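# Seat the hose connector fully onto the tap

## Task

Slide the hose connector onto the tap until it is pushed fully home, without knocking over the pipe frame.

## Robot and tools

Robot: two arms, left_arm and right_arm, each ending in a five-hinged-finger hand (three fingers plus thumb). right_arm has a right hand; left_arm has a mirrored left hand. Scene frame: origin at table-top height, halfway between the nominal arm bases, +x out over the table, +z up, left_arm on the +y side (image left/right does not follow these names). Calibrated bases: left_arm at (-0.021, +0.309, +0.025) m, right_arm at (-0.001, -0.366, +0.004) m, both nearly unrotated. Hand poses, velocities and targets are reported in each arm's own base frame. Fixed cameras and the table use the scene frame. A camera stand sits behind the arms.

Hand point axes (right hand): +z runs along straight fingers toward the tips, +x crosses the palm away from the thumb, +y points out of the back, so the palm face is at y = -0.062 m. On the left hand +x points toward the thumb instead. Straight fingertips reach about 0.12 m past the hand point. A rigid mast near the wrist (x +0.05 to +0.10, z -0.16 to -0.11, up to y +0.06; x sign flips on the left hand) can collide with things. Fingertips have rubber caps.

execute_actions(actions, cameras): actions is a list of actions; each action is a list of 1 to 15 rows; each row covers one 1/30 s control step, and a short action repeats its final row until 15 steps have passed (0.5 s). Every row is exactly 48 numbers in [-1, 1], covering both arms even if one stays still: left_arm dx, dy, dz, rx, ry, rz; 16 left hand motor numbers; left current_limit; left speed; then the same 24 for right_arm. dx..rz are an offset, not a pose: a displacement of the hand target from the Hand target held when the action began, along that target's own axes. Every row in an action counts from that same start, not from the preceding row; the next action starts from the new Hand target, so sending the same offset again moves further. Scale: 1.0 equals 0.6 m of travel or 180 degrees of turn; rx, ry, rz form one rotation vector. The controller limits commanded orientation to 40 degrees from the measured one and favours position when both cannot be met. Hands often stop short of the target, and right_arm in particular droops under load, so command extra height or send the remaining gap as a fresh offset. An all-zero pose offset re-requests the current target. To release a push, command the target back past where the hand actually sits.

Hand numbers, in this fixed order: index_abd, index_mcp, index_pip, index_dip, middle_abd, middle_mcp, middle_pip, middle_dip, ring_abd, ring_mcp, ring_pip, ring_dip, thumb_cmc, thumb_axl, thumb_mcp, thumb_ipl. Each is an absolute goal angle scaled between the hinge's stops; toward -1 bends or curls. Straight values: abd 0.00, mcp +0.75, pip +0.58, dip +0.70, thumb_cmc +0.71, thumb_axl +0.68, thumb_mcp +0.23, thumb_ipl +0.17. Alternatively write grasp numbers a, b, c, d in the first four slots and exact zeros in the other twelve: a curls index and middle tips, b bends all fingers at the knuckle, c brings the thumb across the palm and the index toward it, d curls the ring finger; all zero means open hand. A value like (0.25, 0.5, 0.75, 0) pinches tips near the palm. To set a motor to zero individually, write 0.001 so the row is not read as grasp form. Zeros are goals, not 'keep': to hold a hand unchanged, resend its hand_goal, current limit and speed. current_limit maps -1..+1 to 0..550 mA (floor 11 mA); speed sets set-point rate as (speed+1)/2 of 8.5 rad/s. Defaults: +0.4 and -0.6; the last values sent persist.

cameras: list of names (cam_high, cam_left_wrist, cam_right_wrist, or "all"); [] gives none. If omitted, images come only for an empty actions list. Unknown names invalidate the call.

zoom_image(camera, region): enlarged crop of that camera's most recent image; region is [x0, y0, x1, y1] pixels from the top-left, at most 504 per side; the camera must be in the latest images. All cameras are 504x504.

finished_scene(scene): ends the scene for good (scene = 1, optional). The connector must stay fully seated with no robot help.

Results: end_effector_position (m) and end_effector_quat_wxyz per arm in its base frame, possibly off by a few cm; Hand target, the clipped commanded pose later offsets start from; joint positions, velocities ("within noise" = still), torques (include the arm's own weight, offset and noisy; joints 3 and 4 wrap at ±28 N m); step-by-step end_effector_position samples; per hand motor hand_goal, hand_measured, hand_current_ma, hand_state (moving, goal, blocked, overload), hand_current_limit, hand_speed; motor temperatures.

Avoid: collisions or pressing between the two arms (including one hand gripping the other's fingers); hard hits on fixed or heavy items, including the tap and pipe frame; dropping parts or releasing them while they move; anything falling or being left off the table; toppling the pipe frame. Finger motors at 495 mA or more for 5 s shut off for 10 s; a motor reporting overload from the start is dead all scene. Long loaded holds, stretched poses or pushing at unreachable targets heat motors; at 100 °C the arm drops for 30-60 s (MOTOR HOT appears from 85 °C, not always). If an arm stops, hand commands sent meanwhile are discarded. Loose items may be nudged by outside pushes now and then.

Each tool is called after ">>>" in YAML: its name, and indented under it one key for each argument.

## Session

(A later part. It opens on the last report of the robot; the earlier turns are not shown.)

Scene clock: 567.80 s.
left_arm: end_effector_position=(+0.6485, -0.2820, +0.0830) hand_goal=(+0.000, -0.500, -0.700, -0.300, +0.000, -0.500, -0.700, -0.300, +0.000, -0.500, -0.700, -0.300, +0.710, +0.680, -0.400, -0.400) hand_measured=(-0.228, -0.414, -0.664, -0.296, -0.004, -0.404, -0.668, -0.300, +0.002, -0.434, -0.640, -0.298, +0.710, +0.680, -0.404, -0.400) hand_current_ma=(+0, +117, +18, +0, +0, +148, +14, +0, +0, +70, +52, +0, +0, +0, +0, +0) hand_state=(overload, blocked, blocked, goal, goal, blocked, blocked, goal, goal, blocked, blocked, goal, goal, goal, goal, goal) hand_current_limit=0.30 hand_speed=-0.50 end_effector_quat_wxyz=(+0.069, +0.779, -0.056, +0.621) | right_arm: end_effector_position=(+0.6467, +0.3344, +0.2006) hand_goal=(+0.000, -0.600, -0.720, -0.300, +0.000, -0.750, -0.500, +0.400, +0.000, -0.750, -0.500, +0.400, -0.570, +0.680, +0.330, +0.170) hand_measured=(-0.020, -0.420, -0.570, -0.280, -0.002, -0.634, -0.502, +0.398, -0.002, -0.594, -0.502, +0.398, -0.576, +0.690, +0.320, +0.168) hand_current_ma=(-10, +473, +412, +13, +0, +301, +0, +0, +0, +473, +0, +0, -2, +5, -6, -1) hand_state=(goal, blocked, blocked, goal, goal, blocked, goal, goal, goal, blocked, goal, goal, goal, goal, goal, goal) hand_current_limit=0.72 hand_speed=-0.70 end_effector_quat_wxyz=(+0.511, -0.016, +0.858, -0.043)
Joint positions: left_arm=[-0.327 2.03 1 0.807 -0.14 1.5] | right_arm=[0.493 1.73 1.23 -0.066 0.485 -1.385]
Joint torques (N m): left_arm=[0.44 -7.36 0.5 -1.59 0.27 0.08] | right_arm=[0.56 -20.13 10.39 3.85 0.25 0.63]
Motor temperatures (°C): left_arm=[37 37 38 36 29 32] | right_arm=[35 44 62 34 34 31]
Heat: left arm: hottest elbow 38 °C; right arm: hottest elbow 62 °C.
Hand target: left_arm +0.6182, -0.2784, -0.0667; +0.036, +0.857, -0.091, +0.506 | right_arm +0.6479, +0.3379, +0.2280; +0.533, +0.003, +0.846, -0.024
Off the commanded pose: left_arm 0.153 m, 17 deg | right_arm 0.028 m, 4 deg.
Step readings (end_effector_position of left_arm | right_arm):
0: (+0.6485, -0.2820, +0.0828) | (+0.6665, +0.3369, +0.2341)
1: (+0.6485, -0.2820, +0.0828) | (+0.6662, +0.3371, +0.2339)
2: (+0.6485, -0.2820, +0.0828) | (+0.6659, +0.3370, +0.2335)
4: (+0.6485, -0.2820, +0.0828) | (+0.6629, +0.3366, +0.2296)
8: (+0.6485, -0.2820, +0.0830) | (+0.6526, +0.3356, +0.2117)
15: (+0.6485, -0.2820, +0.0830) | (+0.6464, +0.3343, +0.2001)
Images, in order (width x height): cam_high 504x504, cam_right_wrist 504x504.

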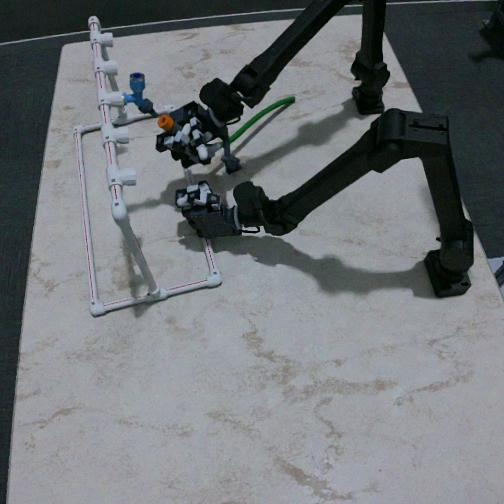

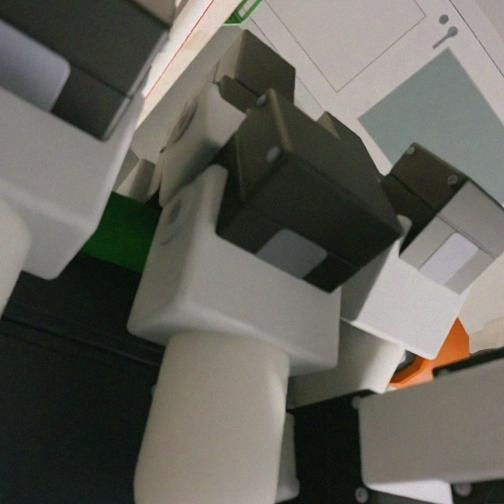

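>>> execute_actions:
  actions:
    - [[0,0,0,0,0,0, 0,-0.5,-0.7,-0.3, 0,-0.5,-0.7,-0.3, 0,-0.5,-0.7,-0.3, 0.71,0.68,-0.4,-0.4, 0.3,-0.5, 0.008,-0.05,-0.0035,0,0,0, 0,-0.6,-0.72,-0.3, 0,-0.75,-0.5,0.4, 0,-0.75,-0.5,0.4, -0.57,0.68,0.33,0.17, 0.72,-0.7],[0,0,0,0,0,0, 0,-0.5,-0.7,-0.3, 0,-0.5,-0.7,-0.3, 0,-0.5,-0.7,-0.3, 0.71,0.68,-0.4,-0.4, 0.3,-0.5, 0.017,-0.1,-0.007,0,0,0, 0,-0.6,-0.72,-0.3, 0,-0.75,-0.5,0.4, 0,-0.75,-0.5,0.4, -0.57,0.68,0.33,0.17, 0.72,-0.7],[0,0,0,0,0,0, 0,-0.5,-0.7,-0.3, 0,-0.5,-0.7,-0.3, 0,-0.5,-0.7,-0.3, 0.71,0.68,-0.4,-0.4, 0.3,-0.5, 0.025,-0.15,-0.01,0,0,0, 0,-0.6,-0.72,-0.3, 0,-0.75,-0.5,0.4, 0,-0.75,-0.5,0.4, -0.57,0.68,0.33,0.17, 0.72,-0.7],[0,0,0,0,0,0, 0,-0.5,-0.7,-0.3, 0,-0.5,-0.7,-0.3, 0,-0.5,-0.7,-0.3, 0.71,0.68,-0.4,-0.4, 0.3,-0.5, 0.0337,-0.2,-0.014,0,0,0, 0,-0.6,-0.72,-0.3, 0,-0.75,-0.5,0.4, 0,-0.75,-0.5,0.4, -0.57,0.68,0.33,0.17, 0.72,-0.7]]
    - [[0,0,0,0,0,0, 0,-0.5,-0.7,-0.3, 0,-0.5,-0.7,-0.3, 0,-0.5,-0.7,-0.3, 0.71,0.68,-0.4,-0.4, 0.3,-0.5, -0.05,-0.002,-0.025,0,0,-0.05, 0,-0.6,-0.72,-0.3, 0,-0.75,-0.5,0.4, 0,-0.75,-0.5,0.4, -0.57,0.68,0.33,0.17, 0.72,-0.7],[0,0,0,0,0,0, 0,-0.5,-0.7,-0.3, 0,-0.5,-0.7,-0.3, 0,-0.5,-0.7,-0.3, 0.71,0.68,-0.4,-0.4, 0.3,-0.5, -0.1,-0.004,-0.05,0,0,-0.1, 0,-0.6,-0.72,-0.3, 0,-0.75,-0.5,0.4, 0,-0.75,-0.5,0.4, -0.57,0.68,0.33,0.17, 0.72,-0.7],[0,0,0,0,0,0, 0,-0.5,-0.7,-0.3, 0,-0.5,-0.7,-0.3, 0,-0.5,-0.7,-0.3, 0.71,0.68,-0.4,-0.4, 0.3,-0.5, -0.15,-0.006,-0.075,0,0,-0.16, 0,-0.6,-0.72,-0.3, 0,-0.75,-0.5,0.4, 0,-0.75,-0.5,0.4, -0.57,0.68,0.33,0.17, 0.72,-0.7],[0,0,0,0,0,0, 0,-0.5,-0.7,-0.3, 0,-0.5,-0.7,-0.3, 0,-0.5,-0.7,-0.3, 0.71,0.68,-0.4,-0.4, 0.3,-0.5, -0.2105,-0.0087,-0.1007,0,0,-0.21, 0,-0.6,-0.72,-0.3, 0,-0.75,-0.5,0.4, 0,-0.75,-0.5,0.4, -0.57,0.68,0.33,0.17, 0.72,-0.7]]
  cameras: ["cam_high"]

Scene clock: 572.10 s.
left_arm: end_effector_position=(+0.6485, -0.2820, +0.0830) hand_goal=(+0.000, -0.500, -0.700, -0.300, +0.000, -0.500, -0.700, -0.300, +0.000, -0.500, -0.700, -0.300, +0.710, +0.680, -0.400, -0.400) hand_measured=(-0.228, -0.414, -0.664, -0.296, -0.004, -0.404, -0.668, -0.300, +0.002, -0.434, -0.640, -0.298, +0.710, +0.680, -0.404, -0.400) hand_current_ma=(+0, +117, +18, +0, +0, +148, +14, +0, +0, +70, +52, +0, +0, +0, +0, +0) hand_state=(overload, blocked, blocked, goal, goal, blocked, blocked, goal, goal, blocked, blocked, goal, goal, goal, goal, goal) hand_current_limit=0.30 hand_speed=-0.50 end_effector_quat_wxyz=(+0.069, +0.779, -0.056, +0.621) | right_arm: end_effector_position=(+0.6198, +0.2109, +0.3381) hand_goal=(+0.000, -0.600, -0.720, -0.300, +0.000, -0.750, -0.500, +0.400, +0.000, -0.750, -0.500, +0.400, -0.570, +0.680, +0.330, +0.170) hand_measured=(-0.020, -0.420, -0.570, -0.280, -0.006, -0.634, -0.502, +0.398, -0.002, -0.594, -0.500, +0.398, -0.576, +0.690, +0.320, +0.168) hand_current_ma=(-10, +473, +412, +13, -1, +301, +0, +0, +0, +473, +0, +0, -2, +5, -6, -1) hand_state=(goal, blocked, blocked, goal, goal, blocked, goal, goal, goal, blocked, goal, goal, goal, goal, goal, goal) hand_current_limit=0.72 hand_speed=-0.70 end_effector_quat_wxyz=(+0.495, -0.256, +0.809, -0.188)
Joint positions: left_arm=[-0.327 2.03 1 0.807 -0.14 1.5] | right_arm=[0.284 1.462 1.372 -0.388 0.305 -2.087]
Joint torques (N m): left_arm=[0.44 -7.41 0.5 -1.59 0.27 0.08] | right_arm=[0.91 -14.92 15.54 2.3 0.07 0.05]
Motor temperatures (°C): left_arm=[37 37 37 36 29 32] | right_arm=[35 44 61 33 34 31]
Heat: left arm: hottest waist 37 °C; right arm: hottest elbow 61 °C.
Hand target: left_arm +0.6182, -0.2784, -0.0667; +0.036, +0.857, -0.091, +0.506 | right_arm +0.6279, +0.2181, +0.3580; +0.496, -0.271, +0.801, -0.195
Off the commanded pose: left_arm 0.153 m, 17 deg | right_arm 0.023 m, 2 deg.
joint sent to its limit (right arm) — joint 6 (wrist roll), lower limit. The joint targets still meet the commanded pose.
Step readings (end_effector_position of left_arm | right_arm):
0: (+0.6485, -0.2820, +0.0830) | (+0.6468, +0.3344, +0.2009)
1: (+0.6485, -0.2820, +0.0830) | (+0.6466, +0.3344, +0.2006)
2: (+0.6485, -0.2820, +0.0830) | (+0.6457, +0.3347, +0.2008)
4: (+0.6485, -0.2820, +0.0830) | (+0.6393, +0.3303, +0.2001)
8: (+0.6485, -0.2820, +0.0830) | (+0.6245, +0.2844, +0.1938)
15: (+0.6485, -0.2820, +0.0830) | (+0.6342, +0.2046, +0.1988)
16: (+0.6485, -0.2820, +0.0830) | (+0.6341, +0.2039, +0.1998)
17: (+0.6485, -0.2820, +0.0830) | (+0.6330, +0.2047, +0.2007)
19: (+0.6485, -0.2820, +0.0830) | (+0.6250, +0.2071, +0.2000)
23: (+0.6485, -0.2820, +0.0830) | (+0.6099, +0.2064, +0.2316)
30: (+0.6485, -0.2820, +0.0830) | (+0.6183, +0.2100, +0.3563)
Images, in order (width x height): cam_high 504x504.

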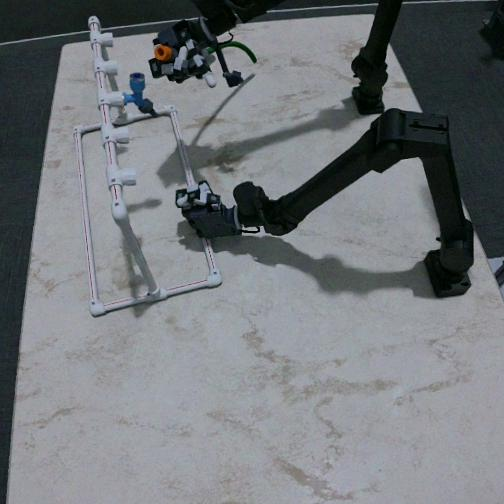

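>>> zoom_image:
  camera: "cam_high"
  region: [144, 32, 184, 72]

>>> zoom_image:
  camera: "cam_high"
  region: [112, 66, 172, 126]

Scaled by 12.600 from the camera's 504x504 image, which has a finer 720x720 frame.

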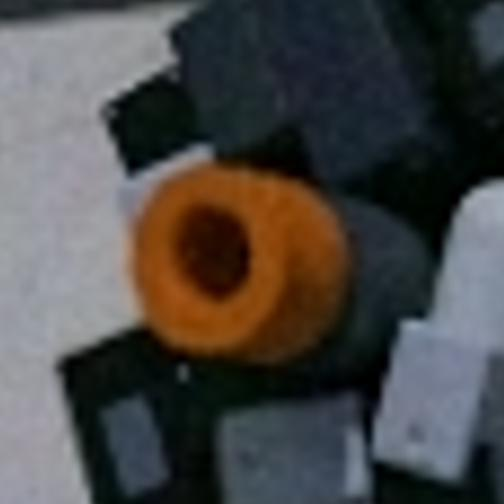

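Scaled by 8.400 from the camera's 504x504 image, which has a finer 720x720 frame.

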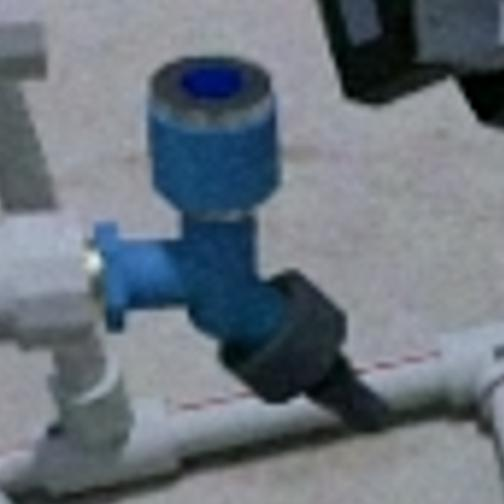

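>>> execute_actions:
  actions:
    - [[0,0,0,0,0,0, 0,-0.5,-0.7,-0.3, 0,-0.5,-0.7,-0.3, 0,-0.5,-0.7,-0.3, 0.71,0.68,-0.4,-0.4, 0.3,-0.5, -0.095,0,-0.038,0.02,-0.028,0.002, 0,-0.6,-0.72,-0.3, 0,-0.75,-0.5,0.4, 0,-0.75,-0.5,0.4, -0.57,0.68,0.33,0.17, 0.72,-0.7],[0,0,0,0,0,0, 0,-0.5,-0.7,-0.3, 0,-0.5,-0.7,-0.3, 0,-0.5,-0.7,-0.3, 0.71,0.68,-0.4,-0.4, 0.3,-0.5, -0.19,0,-0.077,0.043,-0.057,0.0035, 0,-0.6,-0.72,-0.3, 0,-0.75,-0.5,0.4, 0,-0.75,-0.5,0.4, -0.57,0.68,0.33,0.17, 0.72,-0.7],[0,0,0,0,0,0, 0,-0.5,-0.7,-0.3, 0,-0.5,-0.7,-0.3, 0,-0.5,-0.7,-0.3, 0.71,0.68,-0.4,-0.4, 0.3,-0.5, -0.29,0,-0.115,0.065,-0.085,0.005, 0,-0.6,-0.72,-0.3, 0,-0.75,-0.5,0.4, 0,-0.75,-0.5,0.4, -0.57,0.68,0.33,0.17, 0.72,-0.7],[0,0,0,0,0,0, 0,-0.5,-0.7,-0.3, 0,-0.5,-0.7,-0.3, 0,-0.5,-0.7,-0.3, 0.71,0.68,-0.4,-0.4, 0.3,-0.5, -0.3865,0,-0.154,0.086,-0.114,0.007, 0,-0.6,-0.72,-0.3, 0,-0.75,-0.5,0.4, 0,-0.75,-0.5,0.4, -0.57,0.68,0.33,0.17, 0.72,-0.7]]
  cameras: ["cam_high"]

Scene clock: 577.90 s.
left_arm: end_effector_position=(+0.6485, -0.2820, +0.0830) hand_goal=(+0.000, -0.500, -0.700, -0.300, +0.000, -0.500, -0.700, -0.300, +0.000, -0.500, -0.700, -0.300, +0.710, +0.680, -0.400, -0.400) hand_measured=(-0.228, -0.414, -0.664, -0.296, -0.004, -0.404, -0.668, -0.300, +0.002, -0.434, -0.640, -0.298, +0.710, +0.680, -0.404, -0.400) hand_current_ma=(+0, +117, +18, +0, +0, +148, +14, +0, +0, +70, +52, +0, +0, +0, +0, +0) hand_state=(overload, blocked, blocked, goal, goal, blocked, blocked, goal, goal, blocked, blocked, goal, goal, goal, goal, goal) hand_current_limit=0.30 hand_speed=-0.50 end_effector_quat_wxyz=(+0.069, +0.779, -0.056, +0.621) | right_arm: end_effector_position=(+0.6204, +0.3594, +0.5275) hand_goal=(+0.000, -0.600, -0.720, -0.300, +0.000, -0.750, -0.500, +0.400, +0.000, -0.750, -0.500, +0.400, -0.570, +0.680, +0.330, +0.170) hand_measured=(-0.020, -0.420, -0.570, -0.280, -0.006, -0.634, -0.500, +0.398, -0.002, -0.594, -0.500, +0.398, -0.576, +0.690, +0.320, +0.168) hand_current_ma=(-10, +473, +412, +13, -1, +301, +0, +0, +0, +473, +0, +0, -2, +5, -6, -1) hand_state=(goal, blocked, blocked, goal, goal, blocked, goal, goal, goal, blocked, goal, goal, goal, goal, goal, goal) hand_current_limit=0.72 hand_speed=-0.70 end_effector_quat_wxyz=(+0.642, -0.195, +0.711, -0.211)
Joint positions: left_arm=[-0.327 2.03 1 0.807 -0.14 1.5] | right_arm=[0.569 1.543 1.722 -0.285 0.616 -2.093]
Joint torques (N m): left_arm=[0.44 -7.41 0.5 -1.59 0.27 0.08] | right_arm=[-0.44 -16.67 15.36 2.82 0.11 0.15]
Motor temperatures (°C): left_arm=[37 36 37 36 29 32] | right_arm=[35 44 62 33 34 31]
Heat: left arm: hottest waist 37 °C; right arm: hottest elbow 62 °C.
Hand target: left_arm +0.6182, -0.2784, -0.0667; +0.036, +0.857, -0.091, +0.506 | right_arm +0.6280, +0.3681, +0.5576; +0.665, -0.224, +0.670, -0.244
Off the commanded pose: left_arm 0.153 m, 17 deg | right_arm 0.032 m, 7 deg.
joint sent to its limit (right arm) — joint 6 (wrist roll), lower limit. The joint targets are off in position and orientation.
Step readings (end_effector_position of left_arm | right_arm):
0: (+0.6485, -0.2820, +0.0830) | (+0.6197, +0.2109, +0.3380)
1: (+0.6485, -0.2820, +0.0830) | (+0.6197, +0.2111, +0.3380)
2: (+0.6485, -0.2820, +0.0830) | (+0.6204, +0.2102, +0.3380)
4: (+0.6485, -0.2820, +0.0830) | (+0.6220, +0.2134, +0.3427)
8: (+0.6485, -0.2820, +0.0830) | (+0.6133, +0.2769, +0.3931)
15: (+0.6485, -0.2820, +0.0830) | (+0.5764, +0.3741, +0.5270)
Images, in order (width x height): cam_high 504x504.

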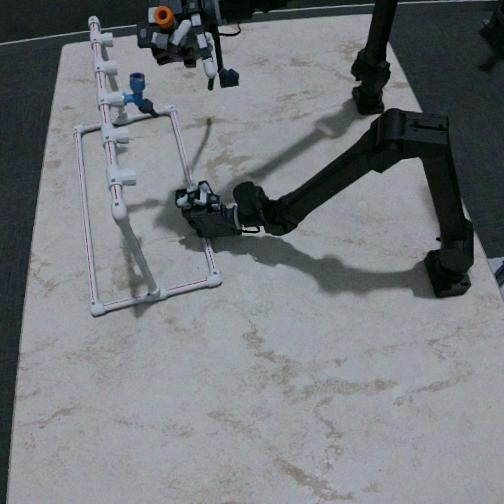

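>>> zoom_image:
  camera: "cam_high"
  region: [146, 0, 178, 32]

>>> zoom_image:
  camera: "cam_high"
  region: [136, 84, 166, 114]

Scaled by 15.750 from the camera's 504x504 image, which has a finer 720x720 frame.

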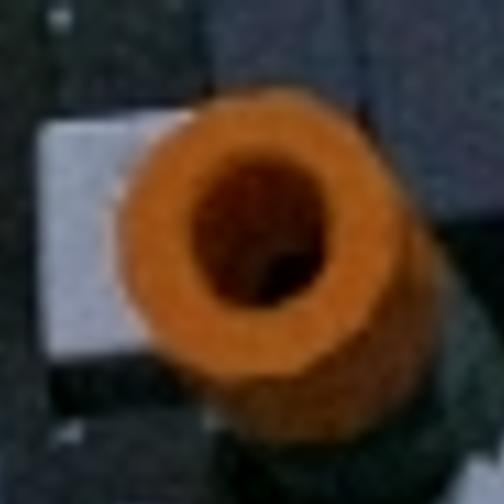

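Scaled by 16.800 from the camera's 504x504 image, which has a finer 720x720 frame.

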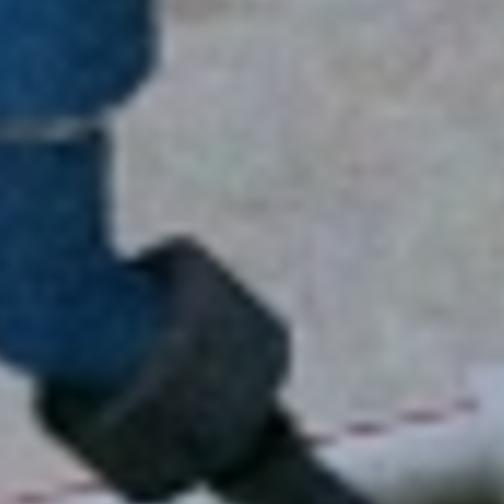

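>>> zoom_image:
  camera: "cam_high"
  region: [154, 6, 172, 24]

Scaled by 28.000 from the camera's 504x504 image, which has a finer 720x720 frame.

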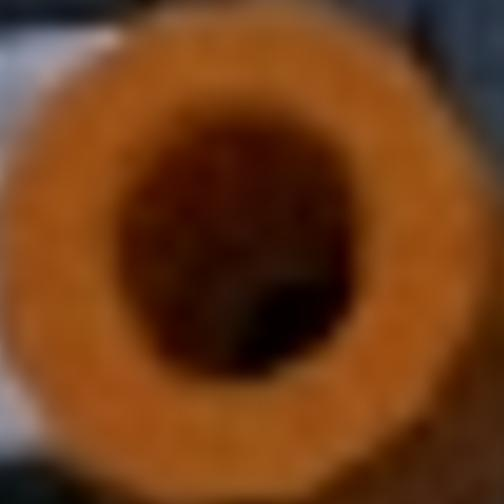

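>>> zoom_image:
  camera: "cam_high"
  region: [144, 98, 164, 118]

Scaled by 25.200 from the camera's 504x504 image, which has a finer 720x720 frame.

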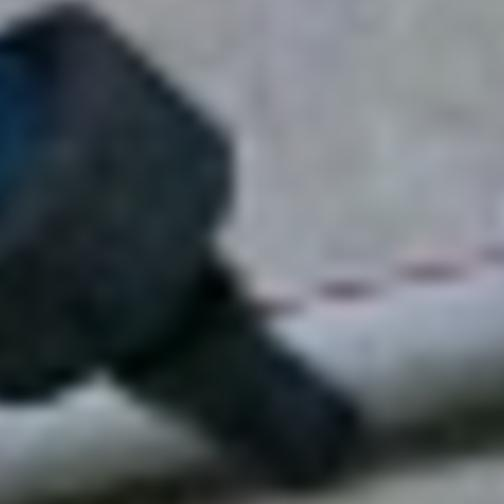

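>>> execute_actions:
  actions:
    - [[0,0,0,0,0,0, 0,-0.5,-0.7,-0.3, 0,-0.5,-0.7,-0.3, 0,-0.5,-0.7,-0.3, 0.71,0.68,-0.4,-0.4, 0.3,-0.5, -0.05,0.04,-0.043,0,0,0, 0,-0.6,-0.72,-0.3, 0,-0.75,-0.5,0.4, 0,-0.75,-0.5,0.4, -0.57,0.68,0.33,0.17, 0.72,-0.7],[0,0,0,0,0,0, 0,-0.5,-0.7,-0.3, 0,-0.5,-0.7,-0.3, 0,-0.5,-0.7,-0.3, 0.71,0.68,-0.4,-0.4, 0.3,-0.5, -0.1,0.08,-0.087,0,0,0, 0,-0.6,-0.72,-0.3, 0,-0.75,-0.5,0.4, 0,-0.75,-0.5,0.4, -0.57,0.68,0.33,0.17, 0.72,-0.7],[0,0,0,0,0,0, 0,-0.5,-0.7,-0.3, 0,-0.5,-0.7,-0.3, 0,-0.5,-0.7,-0.3, 0.71,0.68,-0.4,-0.4, 0.3,-0.5, -0.145,0.12,-0.13,0,0,0, 0,-0.6,-0.72,-0.3, 0,-0.75,-0.5,0.4, 0,-0.75,-0.5,0.4, -0.57,0.68,0.33,0.17, 0.72,-0.7],[0,0,0,0,0,0, 0,-0.5,-0.7,-0.3, 0,-0.5,-0.7,-0.3, 0,-0.5,-0.7,-0.3, 0.71,0.68,-0.4,-0.4, 0.3,-0.5, -0.1925,0.16,-0.174,0,0,0, 0,-0.6,-0.72,-0.3, 0,-0.75,-0.5,0.4, 0,-0.75,-0.5,0.4, -0.57,0.68,0.33,0.17, 0.72,-0.7]]
  cameras: ["cam_high"]

Scene clock: 586.83 s.
left_arm: end_effector_position=(+0.6485, -0.2820, +0.0830) hand_goal=(+0.000, -0.500, -0.700, -0.300, +0.000, -0.500, -0.700, -0.300, +0.000, -0.500, -0.700, -0.300, +0.710, +0.680, -0.400, -0.400) hand_measured=(-0.228, -0.414, -0.664, -0.296, -0.004, -0.404, -0.668, -0.300, +0.002, -0.434, -0.640, -0.298, +0.710, +0.680, -0.404, -0.400) hand_current_ma=(+0, +117, +18, +0, +0, +148, +14, +0, +0, +70, +52, +0, +0, +0, +0, +0) hand_state=(overload, blocked, blocked, goal, goal, blocked, blocked, goal, goal, blocked, blocked, goal, goal, goal, goal, goal) hand_current_limit=0.30 hand_speed=-0.50 end_effector_quat_wxyz=(+0.069, +0.779, -0.056, +0.621) | right_arm: end_effector_position=(+0.5267, +0.5091, +0.5602) hand_goal=(+0.000, -0.600, -0.720, -0.300, +0.000, -0.750, -0.500, +0.400, +0.000, -0.750, -0.500, +0.400, -0.570, +0.680, +0.330, +0.170) hand_measured=(-0.020, -0.420, -0.570, -0.280, -0.006, -0.634, -0.500, +0.398, -0.002, -0.594, -0.500, +0.398, -0.576, +0.690, +0.320, +0.168) hand_current_ma=(-10, +473, +412, +13, -2, +301, +0, +0, +0, +473, +0, +0, -2, +5, -6, +0) hand_state=(goal, blocked, blocked, goal, goal, blocked, goal, goal, goal, blocked, goal, goal, goal, goal, goal, goal) hand_current_limit=0.72 hand_speed=-0.70 end_effector_quat_wxyz=(+0.641, -0.212, +0.703, -0.224)
Joint positions: left_arm=[-0.327 2.03 1 0.807 -0.14 1.5] | right_arm=[0.89 1.654 1.954 -0.431 0.929 -2.094]
Joint torques (N m): left_arm=[0.38 -7.36 0.51 -1.59 0.27 0.08] | right_arm=[-0.15 -16.21 16.95 2.13 0.14 0.14]
Motor temperatures (°C): left_arm=[37 36 36 36 29 32] | right_arm=[35 43 62 33 33 31]
Heat: left arm: hottest waist 37 °C; right arm: hottest elbow 62 °C.
Hand target: left_arm +0.6182, -0.2784, -0.0667; +0.036, +0.857, -0.091, +0.506 | right_arm +0.5278, +0.5181, +0.5877; +0.665, -0.224, +0.670, -0.244
Off the commanded pose: left_arm 0.153 m, 17 deg | right_arm 0.029 m, 5 deg.
joint sent to its limit (right arm) — joint 6 (wrist roll), lower limit. The joint targets are off in position and orientation.
Step readings (end_effector_position of left_arm | right_arm):
0: (+0.6485, -0.2820, +0.0830) | (+0.6202, +0.3597, +0.5275)
1: (+0.6485, -0.2820, +0.0830) | (+0.6202, +0.3597, +0.5275)
2: (+0.6485, -0.2820, +0.0830) | (+0.6190, +0.3609, +0.5276)
4: (+0.6485, -0.2820, +0.0830) | (+0.6155, +0.3618, +0.5283)
8: (+0.6485, -0.2820, +0.0830) | (+0.5704, +0.4230, +0.5396)
15: (+0.6485, -0.2820, +0.0830) | (+0.4874, +0.5362, +0.5667)
Images, in order (width x height): cam_high 504x504.

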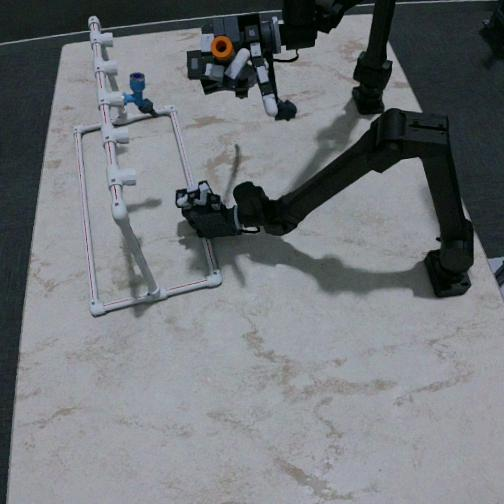

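>>> zoom_image:
  camera: "cam_high"
  region: [211, 37, 233, 59]

>>> zoom_image:
  camera: "cam_high"
  region: [196, 24, 256, 84]

Scaled by 22.909 from the camera's 504x504 image, which has a finer 720x720 frame.

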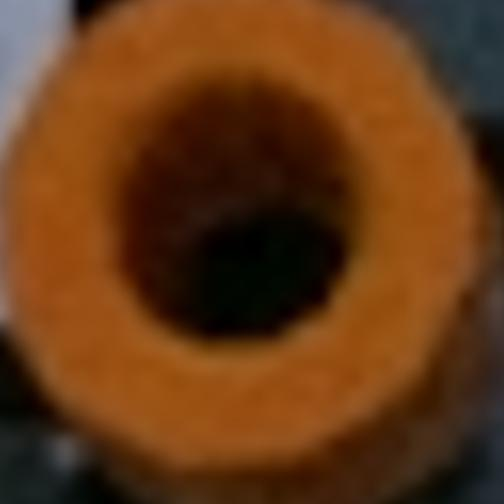

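Scaled by 8.400 from the camera's 504x504 image, which has a finer 720x720 frame.

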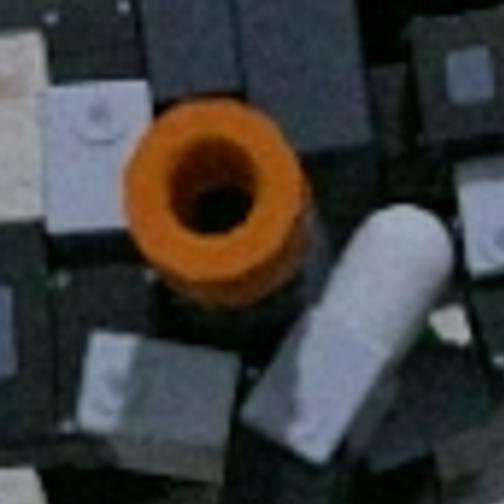

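>>> zoom_image:
  camera: "cam_high"
  region: [147, 100, 161, 114]

>>> zoom_image:
  camera: "cam_high"
  region: [140, 92, 164, 116]

Scaled by 36.000 from the camera's 504x504 image, which has a finer 720x720 frame.

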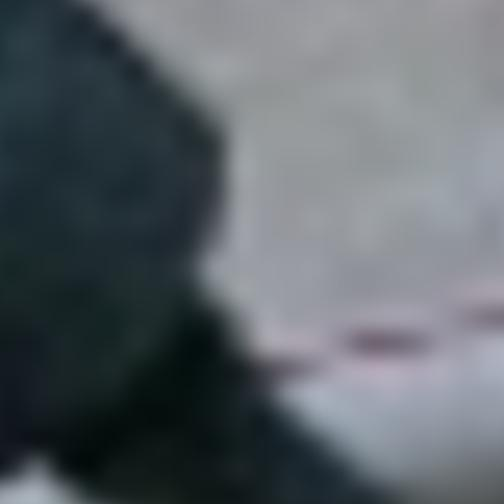

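Scaled by 21.000 from the camera's 504x504 image, which has a finer 720x720 frame.

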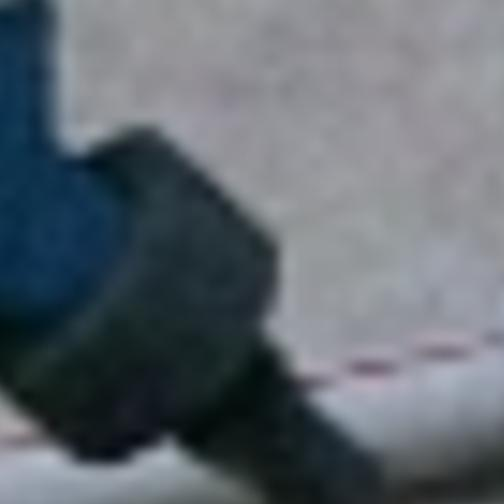

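>>> execute_actions:
  actions:
    - [[0,0,0,0,0,0, 0,-0.5,-0.7,-0.3, 0,-0.5,-0.7,-0.3, 0,-0.5,-0.7,-0.3, 0.71,0.68,-0.4,-0.4, 0.3,-0.5, 0.08,-0.055,0,-0.009,0.026,0.038, 0,-0.6,-0.72,-0.3, 0,-0.75,-0.5,0.4, 0,-0.75,-0.5,0.4, -0.57,0.68,0.33,0.17, 0.72,-0.7],[0,0,0,0,0,0, 0,-0.5,-0.7,-0.3, 0,-0.5,-0.7,-0.3, 0,-0.5,-0.7,-0.3, 0.71,0.68,-0.4,-0.4, 0.3,-0.5, 0.16,-0.11,0,-0.018,0.052,0.076, 0,-0.6,-0.72,-0.3, 0,-0.75,-0.5,0.4, 0,-0.75,-0.5,0.4, -0.57,0.68,0.33,0.17, 0.72,-0.7],[0,0,0,0,0,0, 0,-0.5,-0.7,-0.3, 0,-0.5,-0.7,-0.3, 0,-0.5,-0.7,-0.3, 0.71,0.68,-0.4,-0.4, 0.3,-0.5, 0.25,-0.17,0,-0.027,0.08,0.115, 0,-0.6,-0.72,-0.3, 0,-0.75,-0.5,0.4, 0,-0.75,-0.5,0.4, -0.57,0.68,0.33,0.17, 0.72,-0.7],[0,0,0,0,0,0, 0,-0.5,-0.7,-0.3, 0,-0.5,-0.7,-0.3, 0,-0.5,-0.7,-0.3, 0.71,0.68,-0.4,-0.4, 0.3,-0.5, 0.34,-0.235,0,-0.036,0.11,0.158, 0,-0.6,-0.72,-0.3, 0,-0.75,-0.5,0.4, 0,-0.75,-0.5,0.4, -0.57,0.68,0.33,0.17, 0.72,-0.7],[0,0,0,0,0,0, 0,-0.5,-0.7,-0.3, 0,-0.5,-0.7,-0.3, 0,-0.5,-0.7,-0.3, 0.71,0.68,-0.4,-0.4, 0.3,-0.5, 0.4248,-0.2967,0.001,-0.045,0.1381,0.1995, 0,-0.6,-0.72,-0.3, 0,-0.75,-0.5,0.4, 0,-0.75,-0.5,0.4, -0.57,0.68,0.33,0.17, 0.72,-0.7]]
    - [[0,0,0,0,0,0, 0,-0.5,-0.7,-0.3, 0,-0.5,-0.7,-0.3, 0,-0.5,-0.7,-0.3, 0.71,0.68,-0.4,-0.4, 0.3,-0.5, 0,0,0,0,0,0, 0,-0.6,-0.72,-0.3, 0,-0.75,-0.5,0.4, 0,-0.75,-0.5,0.4, -0.57,0.68,0.33,0.17, 0.72,-0.7]]
  cameras: ["cam_high"]

Scene clock: 594.57 s.
left_arm: end_effector_position=(+0.6485, -0.2820, +0.0830) hand_goal=(+0.000, -0.500, -0.700, -0.300, +0.000, -0.500, -0.700, -0.300, +0.000, -0.500, -0.700, -0.300, +0.710, +0.680, -0.400, -0.400) hand_measured=(-0.228, -0.414, -0.664, -0.296, -0.004, -0.404, -0.668, -0.300, +0.002, -0.434, -0.640, -0.298, +0.710, +0.680, -0.404, -0.400) hand_current_ma=(+0, +117, +18, +0, +0, +148, +14, +0, +0, +70, +52, +0, +0, +0, +0, +0) hand_state=(overload, blocked, blocked, goal, goal, blocked, blocked, goal, goal, blocked, blocked, goal, goal, goal, goal, goal) hand_current_limit=0.30 hand_speed=-0.50 end_effector_quat_wxyz=(+0.069, +0.779, -0.056, +0.621) | right_arm: end_effector_position=(+0.5173, +0.2227, +0.5003) hand_goal=(+0.000, -0.600, -0.720, -0.300, +0.000, -0.750, -0.500, +0.400, +0.000, -0.750, -0.500, +0.400, -0.570, +0.680, +0.330, +0.170) hand_measured=(-0.020, -0.420, -0.570, -0.280, -0.006, -0.634, -0.500, +0.398, -0.002, -0.594, -0.500, +0.398, -0.574, +0.690, +0.320, +0.168) hand_current_ma=(-11, +473, +412, +13, -2, +301, +0, +0, +0, +473, +0, +0, -1, +5, -6, +0) hand_state=(blocked, blocked, blocked, goal, goal, blocked, goal, goal, goal, blocked, goal, goal, goal, goal, goal, goal) hand_current_limit=0.72 hand_speed=-0.70 end_effector_quat_wxyz=(+0.535, -0.004, +0.844, -0.026)
Joint positions: left_arm=[-0.327 2.03 1 0.807 -0.14 1.5] | right_arm=[0.393 1.177 1.403 -0.704 0.393 -1.428]
Joint torques (N m): left_arm=[0.44 -7.41 0.5 -1.61 0.27 0.08] | right_arm=[-0.26 -9.47 11.82 2.44 0 0.47]
Motor temperatures (°C): left_arm=[37 36 36 36 29 32] | right_arm=[35 43 61 33 33 31]
Heat: left arm: hottest waist 37 °C; right arm: hottest elbow 61 °C.
Hand target: left_arm +0.6182, -0.2784, -0.0667; +0.036, +0.857, -0.091, +0.506 | right_arm +0.5200, +0.2200, +0.4998; +0.533, +0.003, +0.846, -0.024
Off the commanded pose: left_arm 0.153 m, 17 deg | right_arm 0.004 m, 1 deg.
Step readings (end_effector_position of left_arm | right_arm):
0: (+0.6485, -0.2820, +0.0830) | (+0.5259, +0.5099, +0.5602)
1: (+0.6485, -0.2820, +0.0830) | (+0.5259, +0.5100, +0.5602)
2: (+0.6485, -0.2820, +0.0830) | (+0.5262, +0.5102, +0.5598)
4: (+0.6485, -0.2820, +0.0830) | (+0.5235, +0.5029, +0.5500)
8: (+0.6485, -0.2820, +0.0830) | (+0.5243, +0.4079, +0.4887)
15: (+0.6485, -0.2820, +0.0830) | (+0.5352, +0.2308, +0.4716)
16: (+0.6485, -0.2820, +0.0830) | (+0.5326, +0.2227, +0.4779)
17: (+0.6485, -0.2820, +0.0830) | (+0.5291, +0.2179, +0.4862)
19: (+0.6485, -0.2820, +0.0830) | (+0.5228, +0.2171, +0.4983)
23: (+0.6485, -0.2820, +0.0830) | (+0.5173, +0.2215, +0.5069)
30: (+0.6485, -0.2820, +0.0830) | (+0.5173, +0.2226, +0.5003)
Images, in order (width x height): cam_high 504x504.

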